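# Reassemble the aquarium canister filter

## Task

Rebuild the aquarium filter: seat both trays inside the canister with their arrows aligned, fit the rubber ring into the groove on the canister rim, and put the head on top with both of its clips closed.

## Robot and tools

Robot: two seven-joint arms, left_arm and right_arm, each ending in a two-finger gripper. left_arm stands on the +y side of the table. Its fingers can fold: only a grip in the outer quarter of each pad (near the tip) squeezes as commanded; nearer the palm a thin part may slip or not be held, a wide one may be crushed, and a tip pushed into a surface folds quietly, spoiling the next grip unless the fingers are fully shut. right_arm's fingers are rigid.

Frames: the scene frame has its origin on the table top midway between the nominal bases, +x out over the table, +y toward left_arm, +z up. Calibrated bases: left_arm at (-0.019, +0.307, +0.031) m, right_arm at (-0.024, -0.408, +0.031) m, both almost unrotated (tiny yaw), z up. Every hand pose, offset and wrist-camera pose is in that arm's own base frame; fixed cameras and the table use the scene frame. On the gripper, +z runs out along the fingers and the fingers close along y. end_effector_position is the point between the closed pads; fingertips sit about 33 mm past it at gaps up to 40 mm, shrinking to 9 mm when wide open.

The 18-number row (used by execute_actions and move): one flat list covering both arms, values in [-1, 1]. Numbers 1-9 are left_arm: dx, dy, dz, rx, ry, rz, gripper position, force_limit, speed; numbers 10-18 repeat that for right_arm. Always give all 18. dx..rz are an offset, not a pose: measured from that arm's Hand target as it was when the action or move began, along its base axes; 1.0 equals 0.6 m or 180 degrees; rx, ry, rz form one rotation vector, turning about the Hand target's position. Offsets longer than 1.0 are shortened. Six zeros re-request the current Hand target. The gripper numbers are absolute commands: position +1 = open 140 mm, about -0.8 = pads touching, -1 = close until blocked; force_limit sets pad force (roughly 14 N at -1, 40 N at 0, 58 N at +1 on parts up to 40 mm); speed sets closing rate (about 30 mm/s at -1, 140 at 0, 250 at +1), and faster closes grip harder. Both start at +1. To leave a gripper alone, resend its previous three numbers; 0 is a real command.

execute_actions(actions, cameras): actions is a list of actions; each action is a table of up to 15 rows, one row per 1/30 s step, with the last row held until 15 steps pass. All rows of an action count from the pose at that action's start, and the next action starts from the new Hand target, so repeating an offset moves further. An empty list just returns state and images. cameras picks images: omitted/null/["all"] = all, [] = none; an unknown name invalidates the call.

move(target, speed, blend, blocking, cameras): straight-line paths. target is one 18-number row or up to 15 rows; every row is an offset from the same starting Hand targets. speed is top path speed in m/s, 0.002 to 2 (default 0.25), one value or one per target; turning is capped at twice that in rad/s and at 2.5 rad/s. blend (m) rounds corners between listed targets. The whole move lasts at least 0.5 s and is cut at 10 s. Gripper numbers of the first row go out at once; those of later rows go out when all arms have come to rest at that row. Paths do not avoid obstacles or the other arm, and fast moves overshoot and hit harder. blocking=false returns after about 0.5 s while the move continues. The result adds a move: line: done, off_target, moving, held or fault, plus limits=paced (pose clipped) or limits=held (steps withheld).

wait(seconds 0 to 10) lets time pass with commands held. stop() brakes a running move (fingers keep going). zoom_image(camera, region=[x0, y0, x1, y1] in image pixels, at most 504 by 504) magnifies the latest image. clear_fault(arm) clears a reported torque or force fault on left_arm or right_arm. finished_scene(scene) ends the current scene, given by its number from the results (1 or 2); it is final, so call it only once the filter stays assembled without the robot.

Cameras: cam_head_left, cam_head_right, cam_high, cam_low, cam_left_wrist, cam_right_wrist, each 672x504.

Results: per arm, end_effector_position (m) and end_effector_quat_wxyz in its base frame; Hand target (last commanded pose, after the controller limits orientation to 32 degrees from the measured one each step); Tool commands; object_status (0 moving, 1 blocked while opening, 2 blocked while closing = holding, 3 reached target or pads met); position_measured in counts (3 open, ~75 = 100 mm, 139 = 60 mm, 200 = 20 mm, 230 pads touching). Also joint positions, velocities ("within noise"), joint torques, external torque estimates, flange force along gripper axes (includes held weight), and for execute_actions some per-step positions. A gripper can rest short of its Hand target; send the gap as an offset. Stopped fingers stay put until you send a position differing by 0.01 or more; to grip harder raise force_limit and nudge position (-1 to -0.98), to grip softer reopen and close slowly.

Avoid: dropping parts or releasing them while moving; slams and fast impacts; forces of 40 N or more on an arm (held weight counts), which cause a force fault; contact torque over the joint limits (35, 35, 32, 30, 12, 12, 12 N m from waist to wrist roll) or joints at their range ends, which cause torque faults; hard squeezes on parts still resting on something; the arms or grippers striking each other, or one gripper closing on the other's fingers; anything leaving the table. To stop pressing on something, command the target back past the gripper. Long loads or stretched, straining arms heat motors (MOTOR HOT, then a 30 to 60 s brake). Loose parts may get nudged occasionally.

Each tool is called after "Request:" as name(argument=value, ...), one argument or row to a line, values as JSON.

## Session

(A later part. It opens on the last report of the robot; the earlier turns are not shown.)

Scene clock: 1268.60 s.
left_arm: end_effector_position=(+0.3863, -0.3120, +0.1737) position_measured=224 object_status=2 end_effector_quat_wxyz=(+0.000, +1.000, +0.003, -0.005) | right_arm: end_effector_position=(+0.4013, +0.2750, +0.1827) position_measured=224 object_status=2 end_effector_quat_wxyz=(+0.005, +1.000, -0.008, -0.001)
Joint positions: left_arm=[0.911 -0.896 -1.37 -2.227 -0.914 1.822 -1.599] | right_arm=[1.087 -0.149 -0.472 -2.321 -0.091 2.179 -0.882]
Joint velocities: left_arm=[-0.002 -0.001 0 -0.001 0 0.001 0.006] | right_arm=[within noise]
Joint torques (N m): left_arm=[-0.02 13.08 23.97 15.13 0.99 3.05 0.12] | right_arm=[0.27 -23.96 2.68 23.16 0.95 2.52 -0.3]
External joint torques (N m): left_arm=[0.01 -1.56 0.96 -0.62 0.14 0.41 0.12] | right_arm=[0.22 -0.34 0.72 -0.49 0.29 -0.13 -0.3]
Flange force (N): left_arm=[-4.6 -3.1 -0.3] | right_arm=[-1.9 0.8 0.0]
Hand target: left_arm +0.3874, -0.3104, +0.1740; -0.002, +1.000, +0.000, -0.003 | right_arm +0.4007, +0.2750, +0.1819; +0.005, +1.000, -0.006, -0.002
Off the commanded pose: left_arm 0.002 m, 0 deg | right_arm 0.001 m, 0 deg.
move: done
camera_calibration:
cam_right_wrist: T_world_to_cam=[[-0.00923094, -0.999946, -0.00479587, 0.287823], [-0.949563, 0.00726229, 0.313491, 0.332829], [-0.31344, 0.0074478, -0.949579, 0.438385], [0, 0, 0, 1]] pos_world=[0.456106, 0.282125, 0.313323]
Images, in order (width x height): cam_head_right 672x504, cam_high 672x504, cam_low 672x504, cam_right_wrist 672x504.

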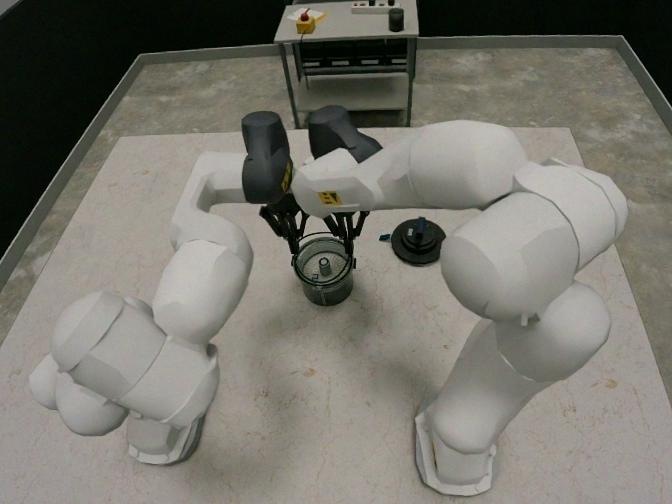

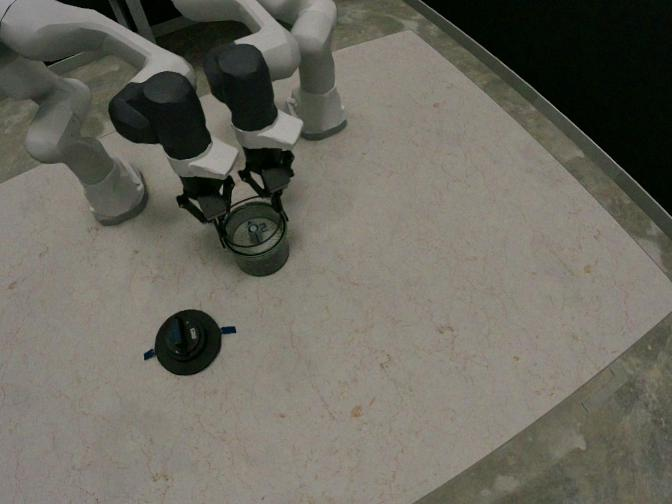

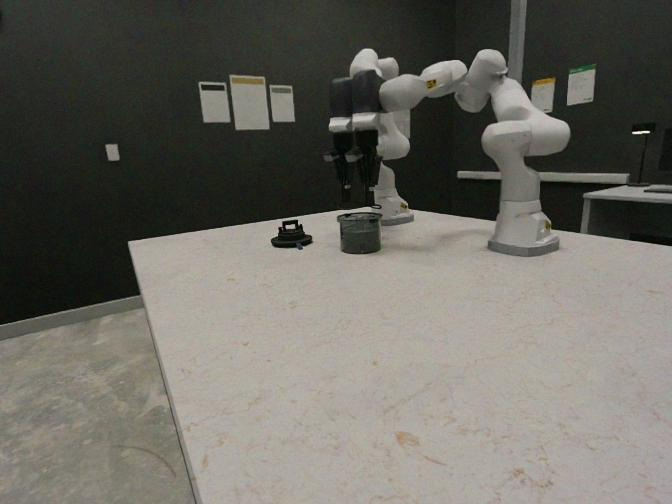

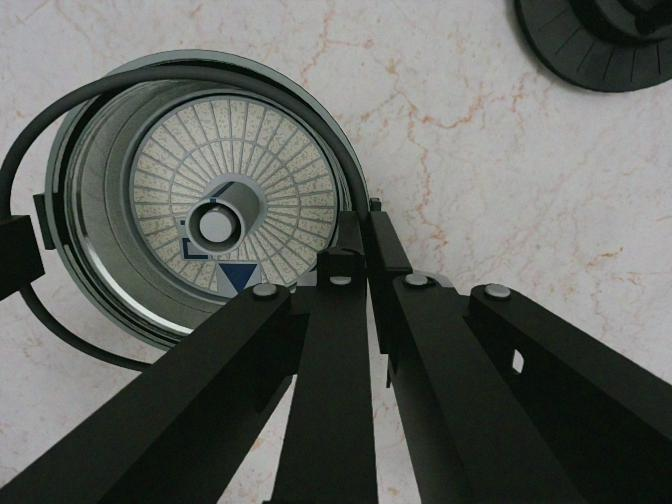

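Request:
move(
  target=[
    [0,0.0117,0,0,0,0,-1,-0.6,-1,0,0,0,0,0,0,-1,-0.6,-1],
    [0,0.0117,-0.06,0,0,0,-1,-0.6,-1,0,0,-0.06,0,0,0,-1,-0.6,-1],
  ],
  speed=0.03,
)

Request:
zoom_image(
  camera="cam_low",
  region=[320, 190, 400, 260],
)

Request:
zoom_image(
  camera="cam_head_right",
  region=[260, 200, 380, 320],
)

Request:
zoom_image(
  camera="cam_high",
  region=[190, 150, 320, 290],
)

Request:
zoom_image(
  camera="cam_right_wrist",
  region=[0, 0, 420, 420],
)

Request:
zoom_image(
  camera="cam_left_wrist",
  region=[252, 0, 672, 420],
)

Scene clock: 1291.63 s.
left_arm: end_effector_position=(+0.3864, -0.3032, +0.1386) position_measured=224 object_status=2 end_effector_quat_wxyz=(-0.004, +1.000, +0.001, -0.004) | right_arm: end_effector_position=(+0.4001, +0.2750, +0.1468) position_measured=224 object_status=2 end_effector_quat_wxyz=(+0.006, +1.000, -0.008, -0.002)
Joint positions: left_arm=[0.93 -0.897 -1.438 -2.279 -0.953 1.896 -1.567] | right_arm=[1.087 -0.092 -0.477 -2.364 -0.065 2.27 -0.901]
Joint velocities: left_arm=[0.002 0 0 -0.001 0 0.003 0.004] | right_arm=[-0.001 0.001 0 -0.001 0.001 0.005 -0.005]
Joint torques (N m): left_arm=[1.03 14.06 22.99 14.25 0.4 3.05 0.26] | right_arm=[0.3 -25.02 1.55 21.8 0.91 2.65 -0.23]
External joint torques (N m): left_arm=[0.92 -1 -0.04 -0.68 -0.45 0.39 0.26] | right_arm=[0.33 -0.26 0.4 -1.04 0.29 0.03 -0.23]
Flange force (N): left_arm=[1.3 -1.1 3.3] | right_arm=[-2.9 1.7 1.1]
Hand target: left_arm +0.3874, -0.3034, +0.1380; -0.002, +1.000, +0.000, -0.003 | right_arm +0.4007, +0.2750, +0.1459; +0.005, +1.000, -0.006, -0.002
Off the commanded pose: left_arm 0.001 m, 0 deg | right_arm 0.001 m, 0 deg.
move: done
camera_calibration:
cam_left_wrist: T_world_to_cam=[[-0.0099849, -0.999811, -0.0166832, -0.290199], [-0.93884, 0.00363032, 0.344334, 0.319845], [-0.344208, 0.019101, -0.938699, 0.41248], [0, 0, 0, 1]] pos_world=[0.439365, -0.299184, 0.27222]
cam_right_wrist: T_world_to_cam=[[-0.00863468, -0.99996, -0.00211868, 0.287027], [-0.948532, 0.0075198, 0.316593, 0.341942], [-0.316565, 0.00474332, -0.948559, 0.405852], [0, 0, 0, 1]] pos_world=[0.4553, 0.282519, 0.277326]

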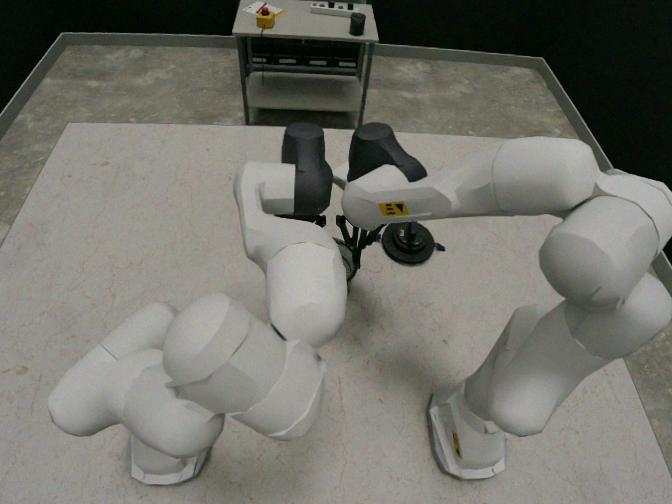

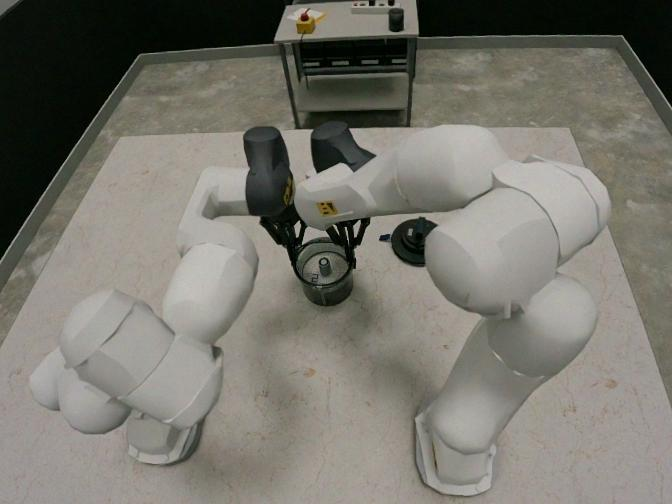

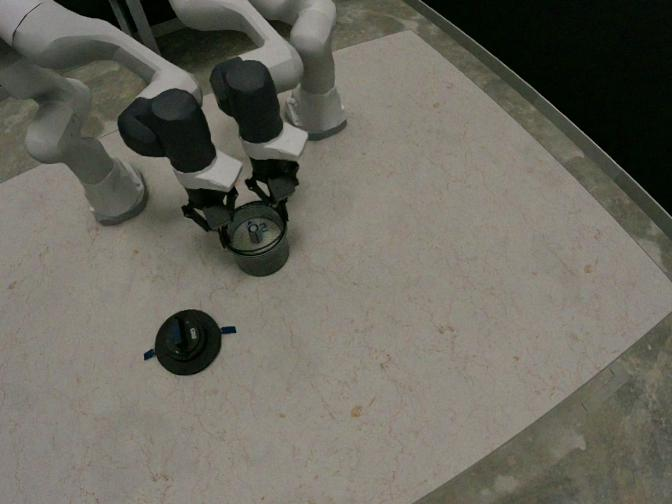

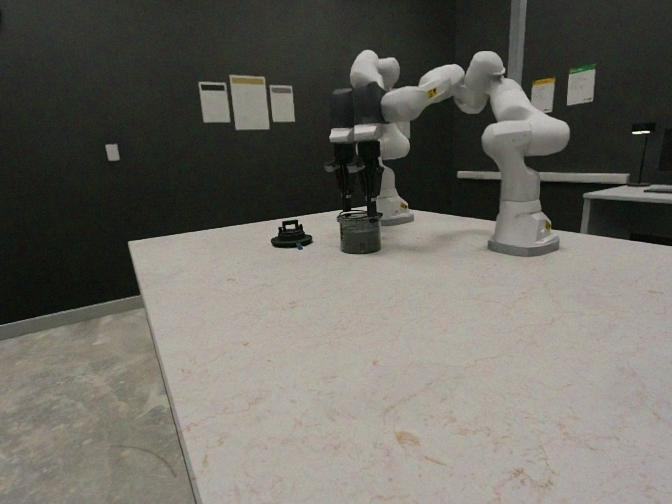

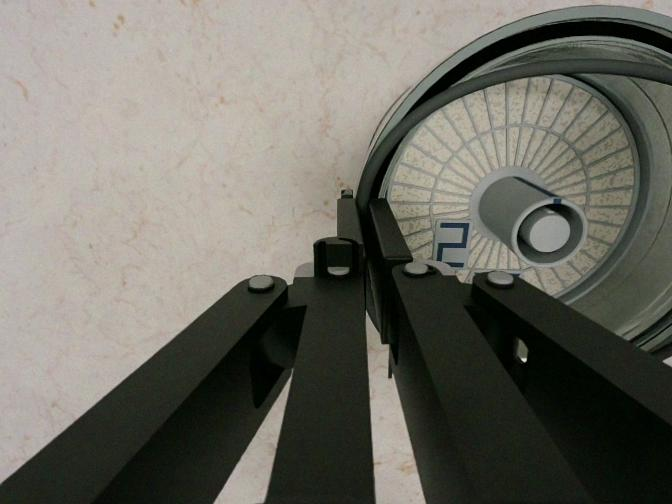

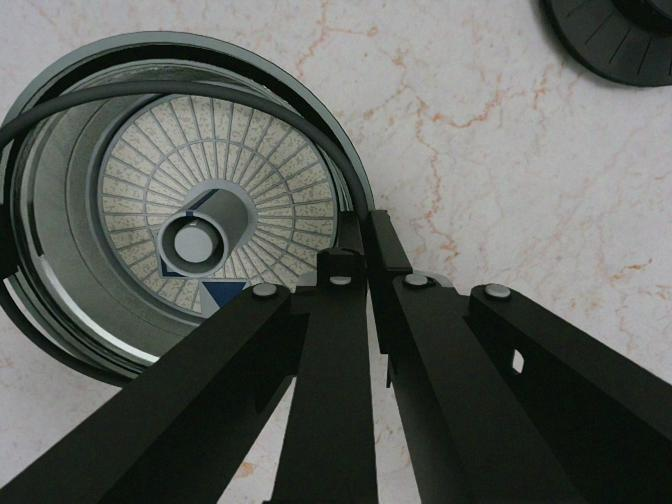

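Scaled by 6.300 from the camera's 672x504 image, which has a finer 960x720 frame.

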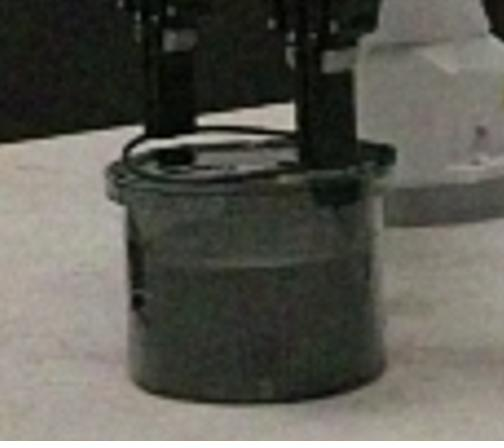

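Scaled by 4.200 from the camera's 672x504 image, which has a finer 960x720 frame.

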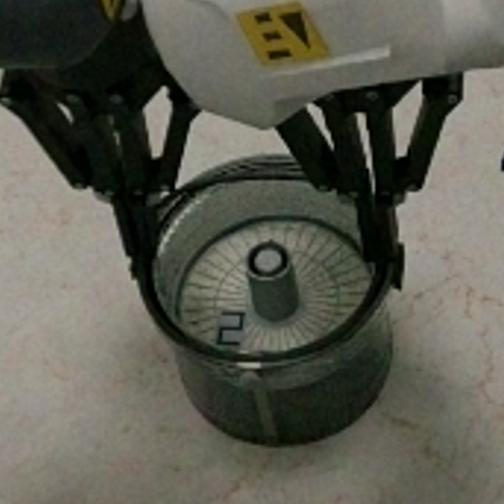

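Scaled by 3.600 from the camera's 672x504 image, which has a finer 960x720 frame.

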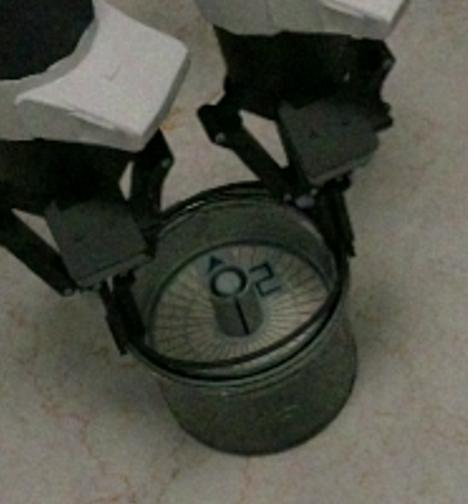

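Scaled by 1.200 from the camera's 672x504 image, which has a finer 960x720 frame.

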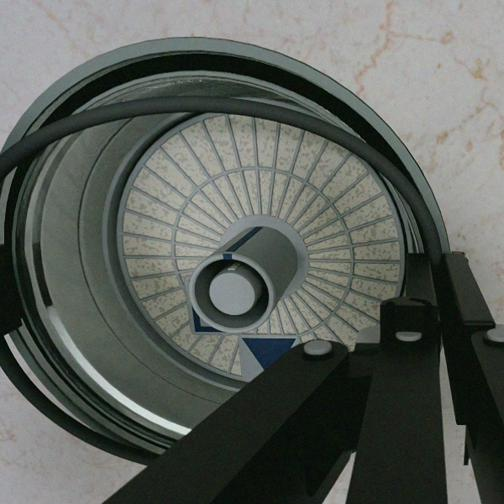

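Scaled by 1.200 from the camera's 672x504 image, which has a finer 960x720 frame.

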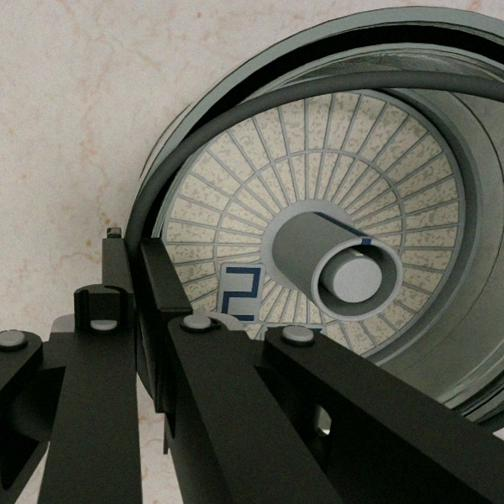

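Request:
zoom_image(
  camera="cam_head_right",
  region=[285, 230, 365, 290],
)

Request:
zoom_image(
  camera="cam_high",
  region=[215, 190, 295, 260],
)

Request:
zoom_image(
  camera="cam_low",
  region=[330, 200, 390, 240],
)

Scaled by 6.300 from the camera's 672x504 image, which has a finer 960x720 frame.

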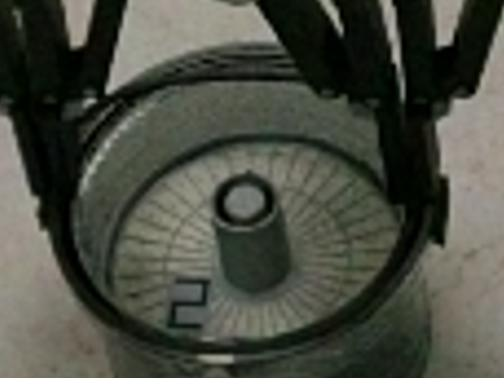

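Scaled by 6.300 from the camera's 672x504 image, which has a finer 960x720 frame.

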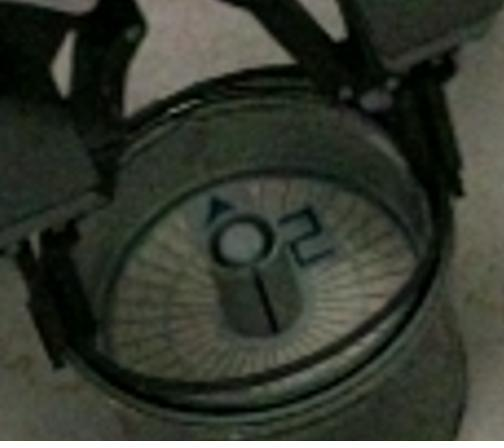

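Scaled by 8.400 from the camera's 672x504 image, which has a finer 960x720 frame.

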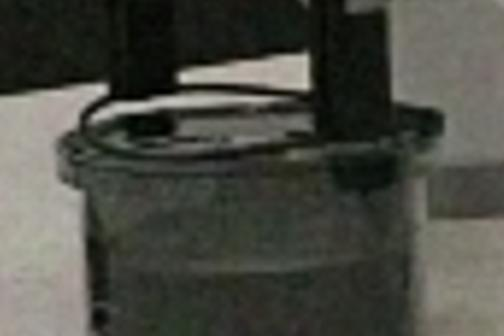

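Request:
move(
  target=[0.008,-0.01,0,0,0,0,-1,-0.6,-1,0.008,0,0,0,0,0,-1,-0.6,-1],
  speed=0.03,
)

Request:
zoom_image(
  camera="cam_low",
  region=[330, 200, 390, 240],
)

Request:
zoom_image(
  camera="cam_head_right",
  region=[285, 230, 365, 290],
)

Request:
zoom_image(
  camera="cam_high",
  region=[215, 190, 295, 260],
)

Request:
zoom_image(
  camera="cam_right_wrist",
  region=[0, 0, 420, 420],
)

Request:
zoom_image(
  camera="cam_left_wrist",
  region=[252, 0, 672, 420],
)

Scene clock: 1333.70 s.
left_arm: end_effector_position=(+0.3919, -0.3077, +0.1381) position_measured=224 object_status=2 end_effector_quat_wxyz=(-0.004, +1.000, -0.002, -0.003) | right_arm: end_effector_position=(+0.4045, +0.2754, +0.1464) position_measured=224 object_status=2 end_effector_quat_wxyz=(+0.006, +1.000, -0.008, -0.002)
Joint positions: left_arm=[0.952 -0.897 -1.455 -2.257 -0.954 1.897 -1.567] | right_arm=[1.087 -0.08 -0.482 -2.353 -0.058 2.271 -0.911]
Joint velocities: left_arm=[within noise] | right_arm=[0 0 -0.002 0.002 0 0 -0.006]
Joint torques (N m): left_arm=[1.17 15.11 23.47 15.12 0.36 2.76 -0.08] | right_arm=[0.19 -25.19 1.32 22.75 0.87 2.49 -0.23]
External joint torques (N m): left_arm=[1.05 -0.63 0.22 0.35 -0.49 0.11 -0.08] | right_arm=[0.17 -0.09 0.26 -0.11 0.26 -0.15 -0.23]
Flange force (N): left_arm=[4.0 1.4 1.1] | right_arm=[0.1 -0.1 -0.1]
Hand target: left_arm +0.3922, -0.3094, +0.1380; -0.002, +1.000, +0.000, -0.003 | right_arm +0.4055, +0.2750, +0.1459; +0.005, +1.000, -0.006, -0.002
Off the commanded pose: left_arm 0.002 m, 0 deg | right_arm 0.001 m, 0 deg.
move: done
camera_calibration:
cam_left_wrist: T_world_to_cam=[[-0.0152995, -0.99972, -0.0180659, -0.292286], [-0.939538, 0.00819199, 0.342346, 0.327099], [-0.342102, 0.0222113, -0.9394, 0.414173], [0, 0, 0, 1]] pos_world=[0.444539, -0.304083, 0.271813]
cam_right_wrist: T_world_to_cam=[[-0.0081719, -0.999962, -0.00292115, 0.287476], [-0.948705, 0.00682964, 0.31609, 0.346562], [-0.316058, 0.00535436, -0.948725, 0.406472], [0, 0, 0, 1]] pos_world=[0.459603, 0.282922, 0.276924]

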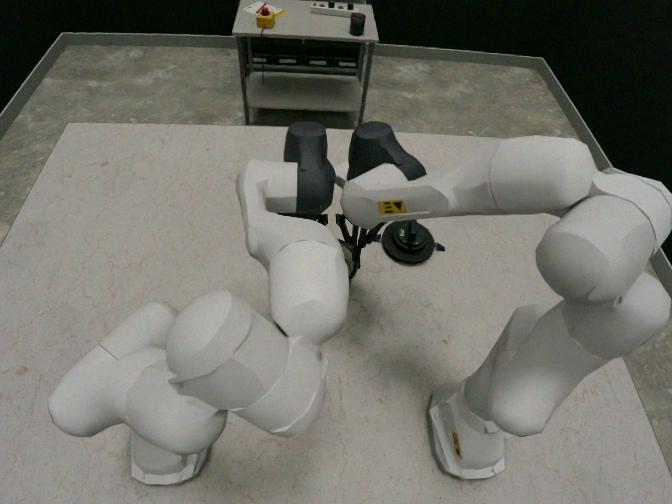

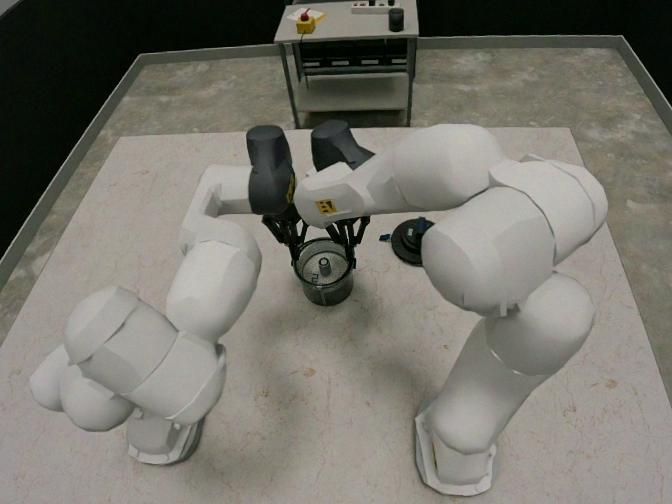

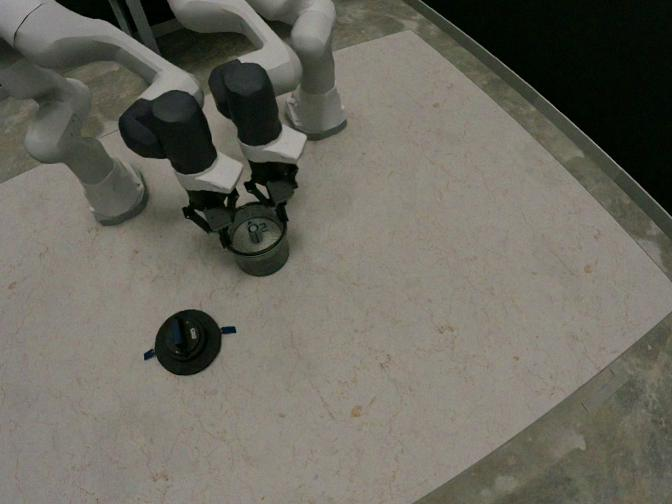

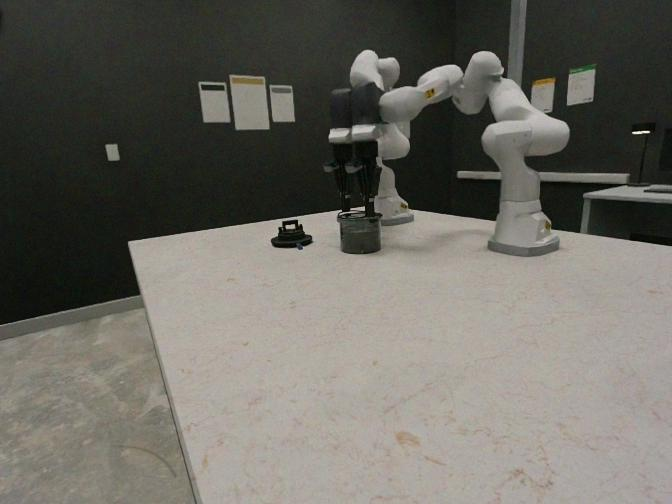

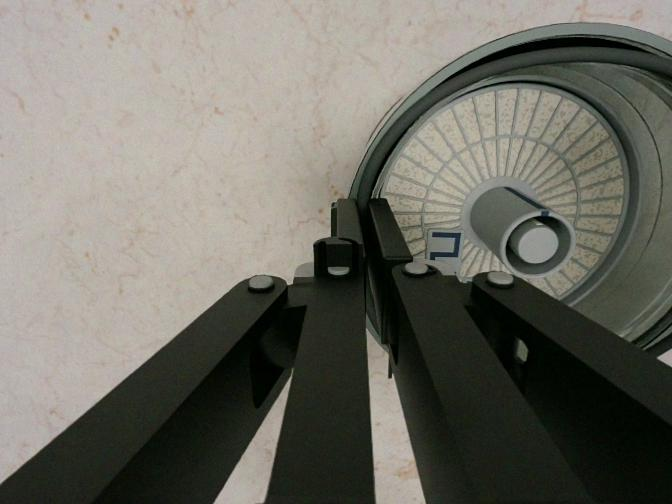

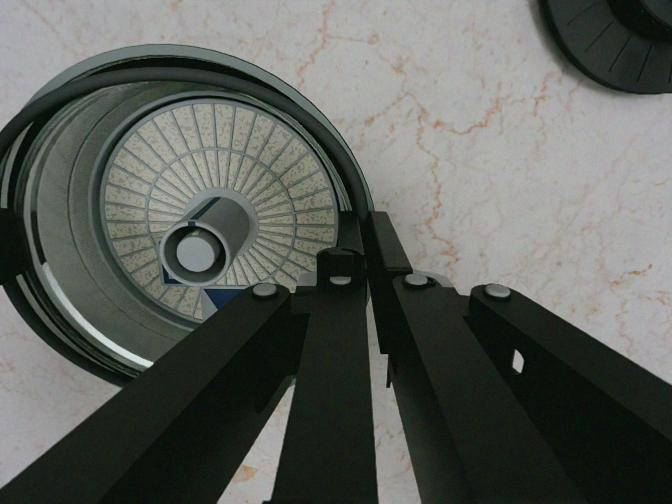

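Scaled by 8.400 from the camera's 672x504 image, which has a finer 960x720 frame.

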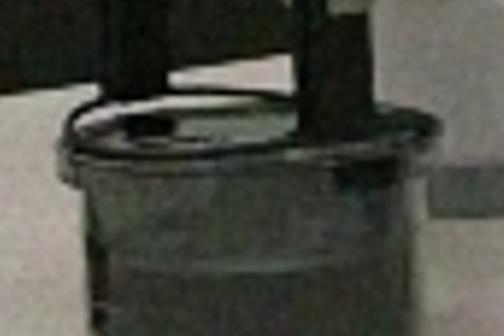

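Scaled by 6.300 from the camera's 672x504 image, which has a finer 960x720 frame.

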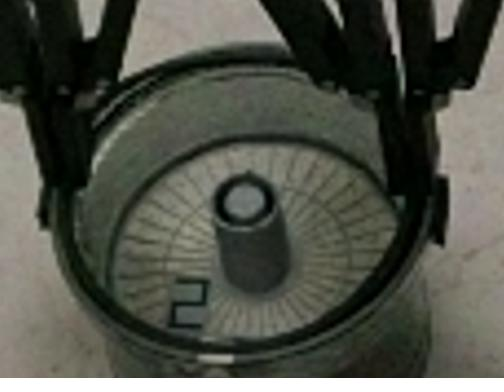

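Scaled by 6.300 from the camera's 672x504 image, which has a finer 960x720 frame.

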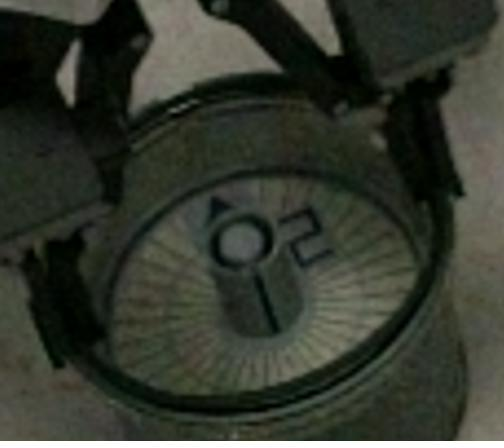

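Scaled by 1.200 from the camera's 672x504 image, which has a finer 960x720 frame.

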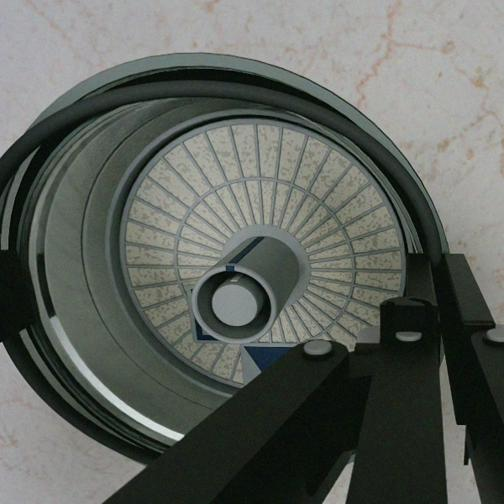

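Scaled by 1.200 from the camera's 672x504 image, which has a finer 960x720 frame.

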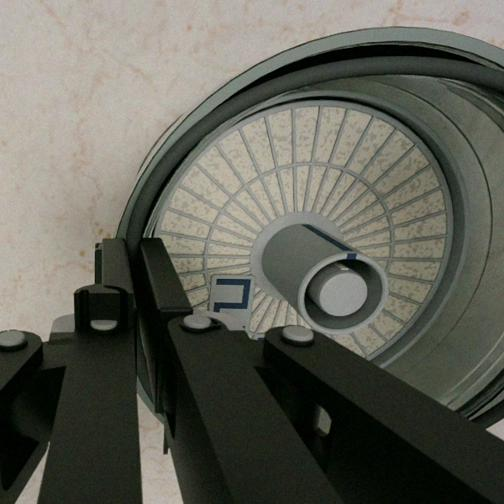

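Request:
move(
  target=[0,0,-0.0125,0,0,0,-1,-0.6,-1,0.002,0,-0.0125,0,0,0,-1,-0.6,-1],
  speed=0.015,
)

Request:
zoom_image(
  camera="cam_low",
  region=[330, 200, 390, 240],
)

Request:
zoom_image(
  camera="cam_head_right",
  region=[285, 230, 365, 290],
)

Request:
zoom_image(
  camera="cam_high",
  region=[215, 190, 295, 260],
)

Request:
zoom_image(
  camera="cam_right_wrist",
  region=[0, 0, 420, 420],
)

Request:
zoom_image(
  camera="cam_left_wrist",
  region=[252, 0, 672, 420],
)

Scene clock: 1343.43 s.
left_arm: end_effector_position=(+0.3908, -0.3092, +0.1316) position_measured=224 object_status=2 end_effector_quat_wxyz=(-0.004, +1.000, -0.001, -0.005) | right_arm: end_effector_position=(+0.4058, +0.2755, +0.1394) position_measured=224 object_status=2 end_effector_quat_wxyz=(+0.006, +1.000, -0.007, -0.002)
Joint positions: left_arm=[0.959 -0.897 -1.472 -2.26 -0.964 1.905 -1.567] | right_arm=[1.087 -0.064 -0.484 -2.356 -0.049 2.288 -0.92]
Joint velocities: left_arm=[within noise] | right_arm=[0 0 0.001 -0.001 0.001 0.003 -0.003]
Joint torques (N m): left_arm=[1.35 14.72 22.5 13.84 0.05 3.45 0.07] | right_arm=[0.17 -25.59 1.13 21.71 0.95 2.68 -0.39]
External joint torques (N m): left_arm=[1.29 -1.27 -0.78 -0.84 -0.79 0.8 0.07] | right_arm=[0.16 0.01 0.3 -1.08 0.34 0.03 -0.39]
Flange force (N): left_arm=[3.6 0.1 6.8] | right_arm=[-1.8 1.5 1.8]
Hand target: left_arm +0.3922, -0.3094, +0.1305; -0.002, +1.000, +0.000, -0.003 | right_arm +0.4067, +0.2750, +0.1384; +0.005, +1.000, -0.006, -0.002
Off the commanded pose: left_arm 0.002 m, 0 deg | right_arm 0.001 m, 0 deg.
move: done
camera_calibration:
cam_left_wrist: T_world_to_cam=[[-0.0130601, -0.999783, -0.0162255, -0.295115], [-0.938249, 0.0066427, 0.345898, 0.326863], [-0.345715, 0.019741, -0.938132, 0.408229], [0, 0, 0, 1]] pos_world=[0.443956, -0.305281, 0.265123]
cam_right_wrist: T_world_to_cam=[[-0.00762498, -0.999968, -0.00226036, 0.287137], [-0.948478, 0.00651631, 0.316776, 0.349933], [-0.316751, 0.00455932, -0.948498, 0.400662], [0, 0, 0, 1]] pos_world=[0.461003, 0.283021, 0.269826]

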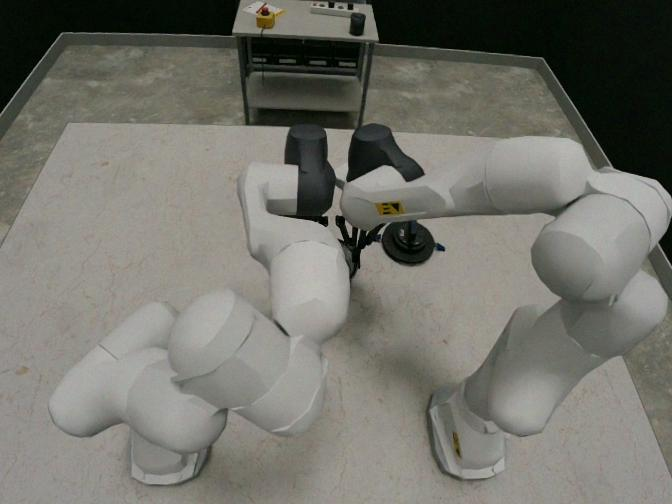

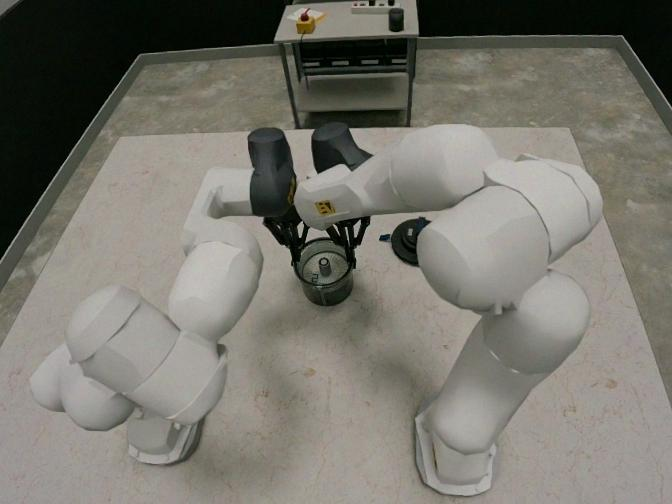

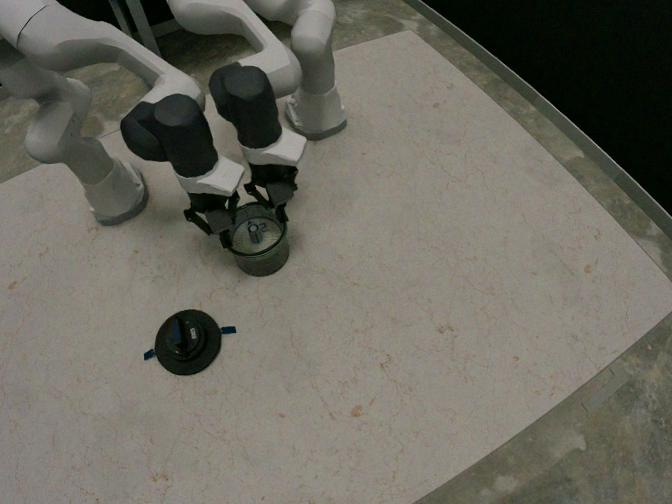

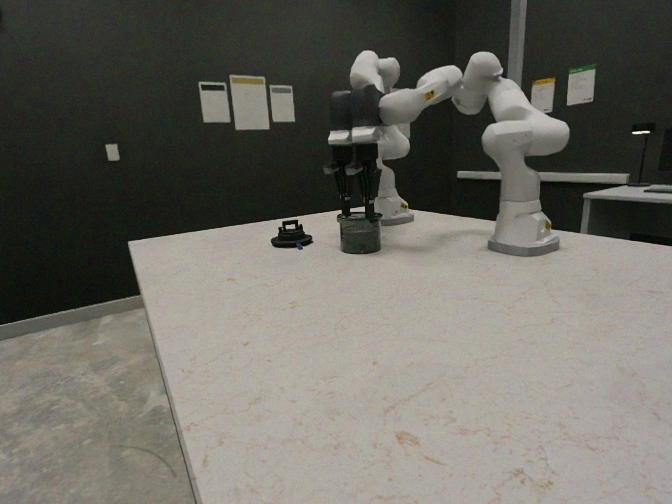

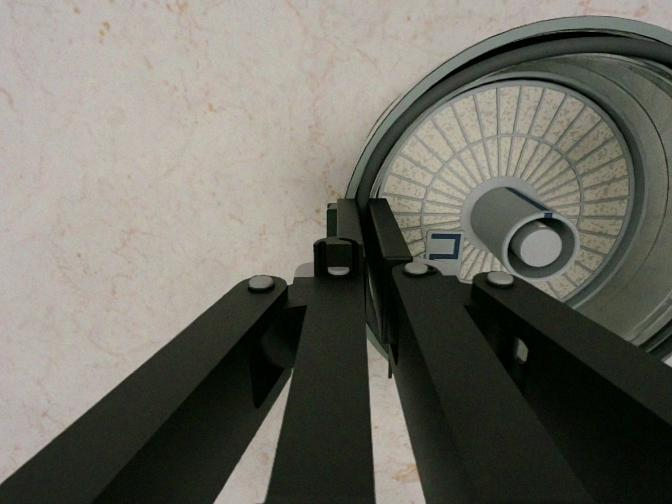

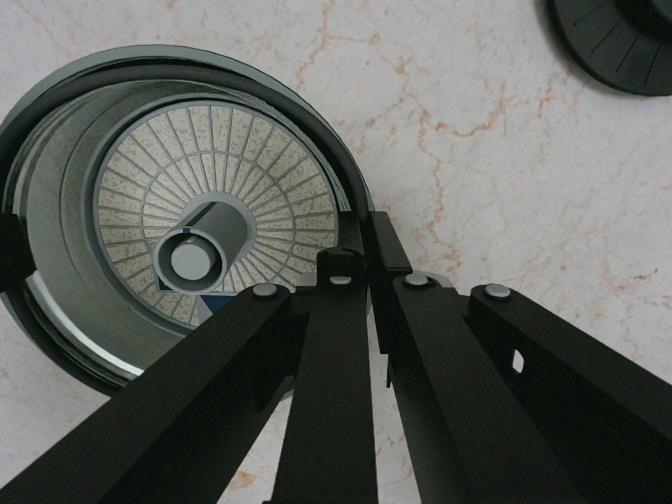

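Scaled by 8.400 from the camera's 672x504 image, which has a finer 960x720 frame.

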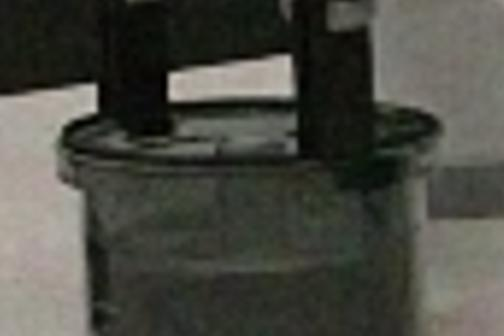

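Scaled by 6.300 from the camera's 672x504 image, which has a finer 960x720 frame.

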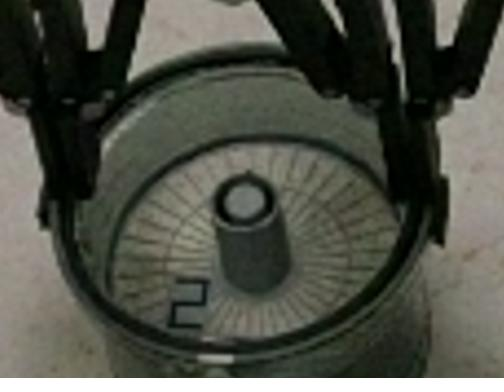

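Scaled by 6.300 from the camera's 672x504 image, which has a finer 960x720 frame.

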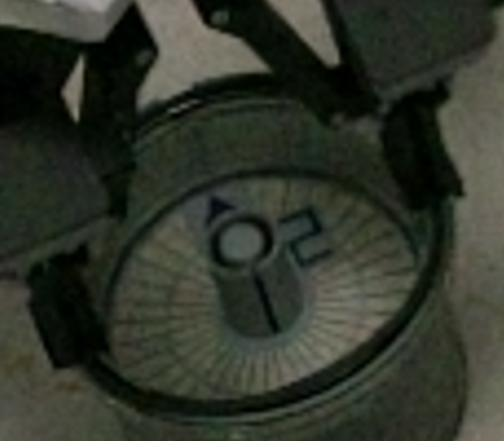

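Scaled by 1.200 from the camera's 672x504 image, which has a finer 960x720 frame.

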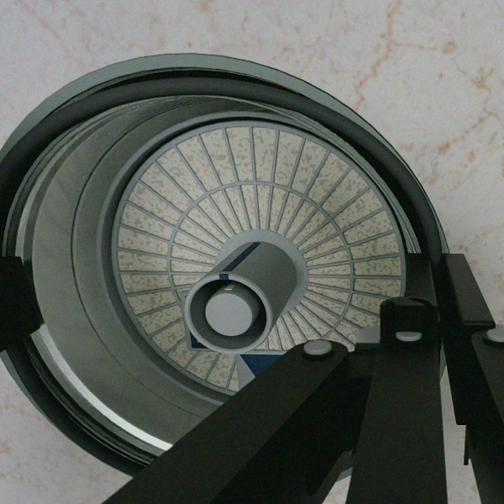

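Scaled by 1.200 from the camera's 672x504 image, which has a finer 960x720 frame.

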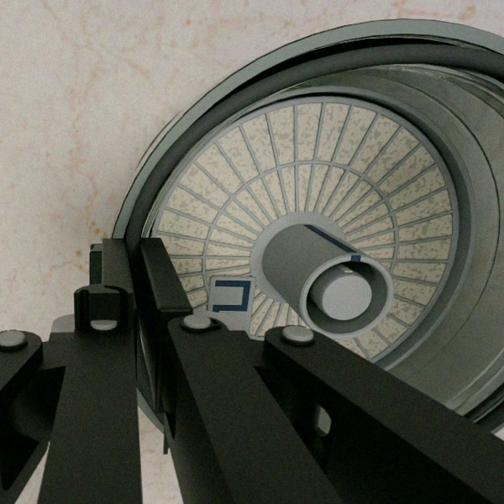

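Request:
move(
  target=[0.002,0,-0.003,0,0,0,-1,-0.6,-1,0.002,0,-0.003,0,0,0,-1,-0.6,-1],
  speed=0.01,
  cameras=["cam_right_wrist","cam_left_wrist"],
)

Scene clock: 1351.13 s.
left_arm: end_effector_position=(+0.3928, -0.3089, +0.1314) position_measured=224 object_status=2 end_effector_quat_wxyz=(-0.003, +1.000, +0.001, -0.004) | right_arm: end_effector_position=(+0.4063, +0.2757, +0.1386) position_measured=224 object_status=2 end_effector_quat_wxyz=(+0.006, +1.000, -0.007, -0.003)
Joint positions: left_arm=[0.964 -0.897 -1.474 -2.258 -0.967 1.907 -1.567] | right_arm=[1.087 -0.06 -0.485 -2.355 -0.046 2.29 -0.925]
Joint velocities: left_arm=[within noise] | right_arm=[0.001 0.001 0 0.001 0 0.001 -0.004]
Joint torques (N m): left_arm=[1.95 14.33 19.58 13.04 0.01 3.52 0.2] | right_arm=[-0.06 -24.01 1.27 21.68 0.81 3.05 -0.26]
External joint torques (N m): left_arm=[1.85 -1.74 -3.69 -1.56 -0.83 0.88 0.2] | right_arm=[-0.02 1.35 0.52 -0.82 0.21 0.45 -0.26]
Flange force (N): left_arm=[9.2 2.9 15.1] | right_arm=[1.6 -1.3 4.8]
Hand target: left_arm +0.3934, -0.3094, +0.1287; -0.002, +1.000, +0.000, -0.003 | right_arm +0.4079, +0.2750, +0.1366; +0.005, +1.000, -0.006, -0.002
Off the commanded pose: left_arm 0.003 m, 0 deg | right_arm 0.003 m, 0 deg.
move: done
camera_calibration:
cam_left_wrist: T_world_to_cam=[[-0.0097981, -0.99985, -0.01429, -0.29638], [-0.938946, 0.00428422, 0.344038, 0.32858], [-0.343926, 0.0167885, -0.938847, 0.407211], [0, 0, 0, 1]] pos_world=[0.445665, -0.30458, 0.265029]
cam_right_wrist: T_world_to_cam=[[-0.00673264, -0.999971, -0.00363062, 0.287203], [-0.948282, 0.00523229, 0.317386, 0.350867], [-0.317358, 0.0055797, -0.948289, 0.400023], [0, 0, 0, 1]] pos_world=[0.461605, 0.283126, 0.26902]
Images, in order (width x height): cam_left_wrist 672x504, cam_right_wrist 672x504.

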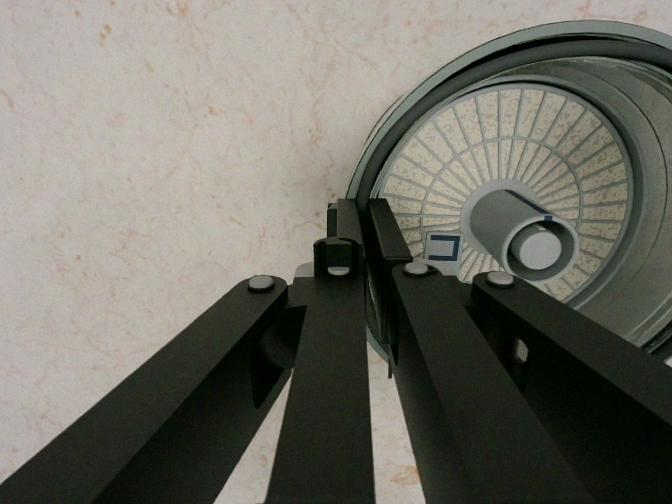

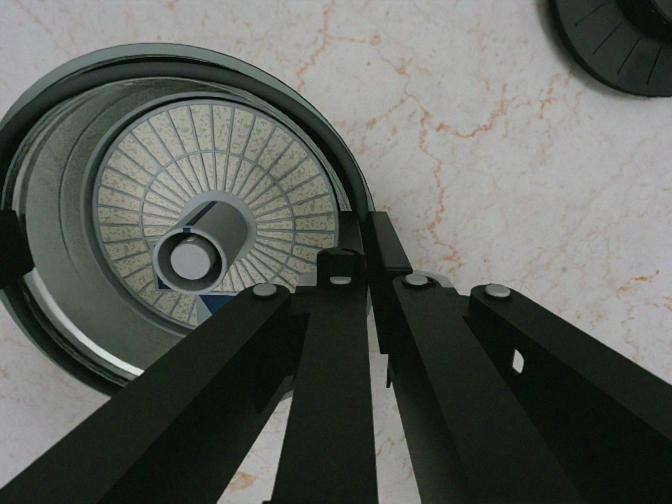

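Request:
execute_actions(
  actions=[
    [[0,0,0.003,0,0,0,-1,-0.6,-1,0,0,0.002,0,0,0,-1,-0.6,-1]],
    [[0,0,0,0,0,0,-0.6,-0.6,-1,0,0,0,0,0,0,-0.6,-0.6,-1]],
    [[0,0,0,0,0,0,-0.6,-0.6,-1,0,0,0,0,0,0,-0.6,-0.6,-1]],
  ],
  cameras=["cam_right_wrist","cam_left_wrist"],
)

Request:
zoom_image(
  camera="cam_right_wrist",
  region=[0, 0, 420, 420],
)

Request:
zoom_image(
  camera="cam_left_wrist",
  region=[252, 0, 672, 420],
)

Scene clock: 1365.83 s.
left_arm: end_effector_position=(+0.3926, -0.3092, +0.1310) position_measured=205 object_status=3 end_effector_quat_wxyz=(-0.003, +1.000, +0.000, -0.004) | right_arm: end_effector_position=(+0.4066, +0.2755, +0.1383) position_measured=205 object_status=3 end_effector_quat_wxyz=(+0.006, +1.000, -0.007, -0.003)
Joint positions: left_arm=[0.964 -0.897 -1.475 -2.258 -0.967 1.908 -1.567] | right_arm=[1.087 -0.06 -0.486 -2.355 -0.045 2.291 -0.926]
Joint torques (N m): left_arm=[0.78 15.01 23.36 14.49 0.71 3.04 0.13] | right_arm=[0.11 -25.76 1.23 22.09 0.56 2.62 -0.2]
External joint torques (N m): left_arm=[0.86 -1.06 0.2 -0.15 -0.12 0.42 0.13] | right_arm=[0.1 -0.1 0.44 -0.64 -0.05 -0.02 -0.2]
External joint torques at the end of the 1st action: left_arm=[1.01 -1.5 -1.48 -0.96 -0.54 0.7 0.11] | right_arm=[0.05 0.19 0.38 -0.47 -0.04 0.49 -0.22]
External joint torques at the end of the 2nd action: left_arm=[0.8 -1.05 -0.26 -0.16 -0.13 0.41 0.11] | right_arm=[0.05 -0.29 0.43 -0.53 -0.04 0 -0.2]
Flange force (N): left_arm=[2.1 -0.2 1.7] | right_arm=[-2.0 1.2 0.5]
Flange force at the end of the 1st action (N): left_arm=[3.5 0.7 7.7] | right_arm=[-0.8 0.5 2.2]
Flange force at the end of the 2nd action (N): left_arm=[2.7 0.4 2.8] | right_arm=[-2.2 1.4 0.1]
Hand target: left_arm +0.3934, -0.3094, +0.1305; -0.002, +1.000, +0.000, -0.003 | right_arm +0.4079, +0.2750, +0.1378; +0.005, +1.000, -0.006, -0.002
Off the commanded pose: left_arm 0.001 m, 0 deg | right_arm 0.002 m, 0 deg.
Step readings (end_effector_position of left_arm | right_arm; steps 1 to 15: 1st action; 16 to 30: 2nd action; 31 to 45: 3rd action):
0: (+0.3929, -0.3089, +0.1315) | (+0.4064, +0.2757, +0.1386)
1: (+0.3929, -0.3089, +0.1315) | (+0.4064, +0.2757, +0.1386)
2: (+0.3930, -0.3089, +0.1315) | (+0.4065, +0.2758, +0.1386)
4: (+0.3930, -0.3089, +0.1316) | (+0.4065, +0.2758, +0.1386)
8: (+0.3930, -0.3089, +0.1316) | (+0.4065, +0.2758, +0.1386)
15: (+0.3930, -0.3089, +0.1316) | (+0.4065, +0.2758, +0.1386)
16: (+0.3930, -0.3089, +0.1316) | (+0.4065, +0.2758, +0.1386)
17: (+0.3930, -0.3089, +0.1316) | (+0.4065, +0.2758, +0.1386)
19: (+0.3929, -0.3090, +0.1314) | (+0.4065, +0.2757, +0.1386)
23: (+0.3927, -0.3091, +0.1311) | (+0.4066, +0.2756, +0.1385)
30: (+0.3926, -0.3092, +0.1310) | (+0.4066, +0.2755, +0.1384)
31: (+0.3926, -0.3092, +0.1310) | (+0.4066, +0.2755, +0.1384)
32: (+0.3926, -0.3092, +0.1310) | (+0.4066, +0.2755, +0.1384)
34: (+0.3926, -0.3092, +0.1310) | (+0.4066, +0.2755, +0.1384)
38: (+0.3926, -0.3092, +0.1310) | (+0.4066, +0.2755, +0.1384)
45: (+0.3926, -0.3092, +0.1310) | (+0.4066, +0.2755, +0.1384)
camera_calibration:
cam_left_wrist: T_world_to_cam=[[-0.0108732, -0.999831, -0.0148352, -0.29606], [-0.938828, 0.00510047, 0.344349, 0.32877], [-0.344215, 0.0176719, -0.938724, 0.407075], [0, 0, 0, 1]] pos_world=[0.445561, -0.30488, 0.264527]
cam_right_wrist: T_world_to_cam=[[-0.00641199, -0.999974, -0.00331829, 0.286872], [-0.948213, 0.00502619, 0.317595, 0.351186], [-0.31757, 0.00518287, -0.948221, 0.400121], [0, 0, 0, 1]] pos_world=[0.461905, 0.283026, 0.26882]
Images, in order (width x height): cam_left_wrist 672x504, cam_right_wrist 672x504.

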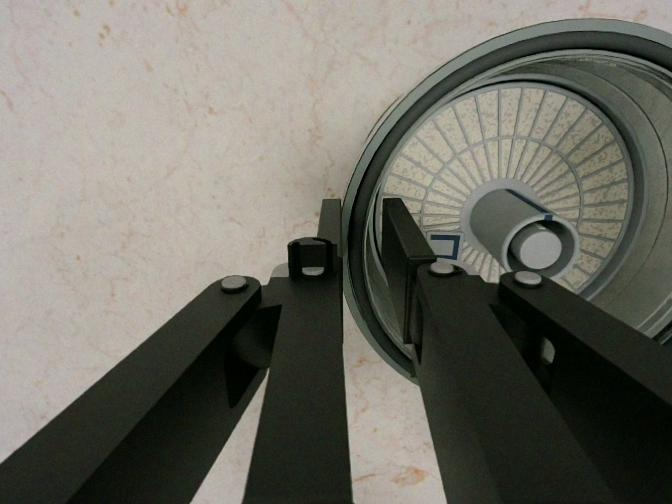

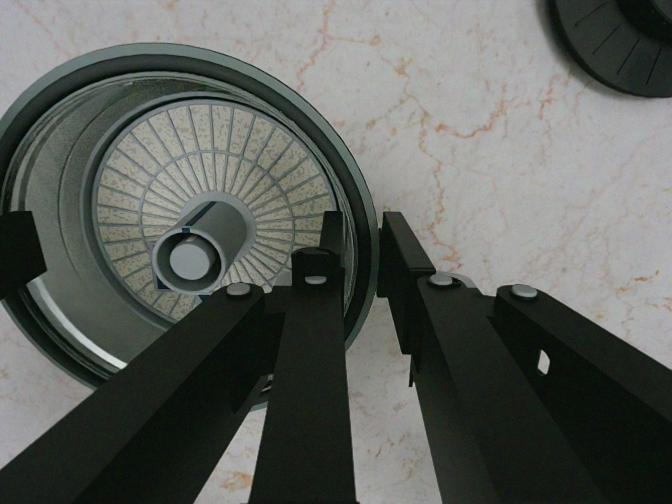

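Scaled by 1.200 from the camera's 672x504 image, which has a finer 960x720 frame.

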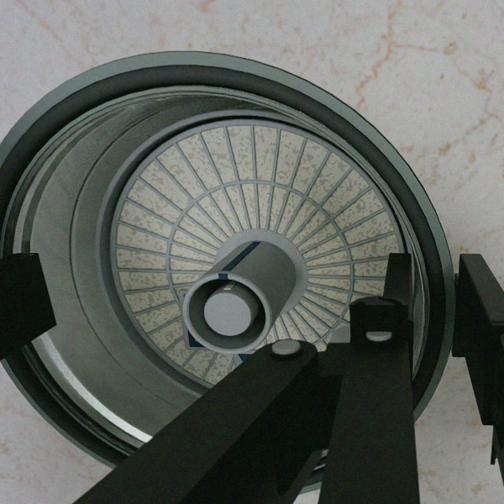

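Scaled by 1.200 from the camera's 672x504 image, which has a finer 960x720 frame.

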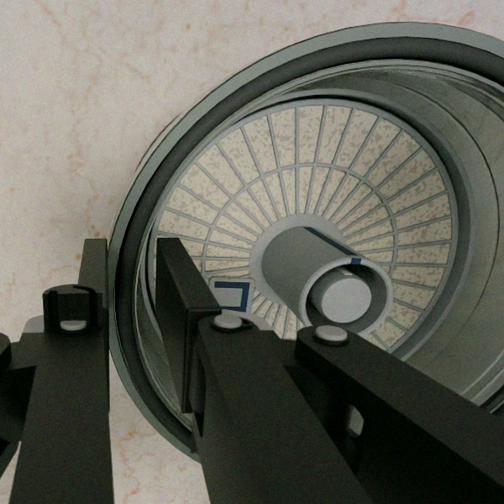

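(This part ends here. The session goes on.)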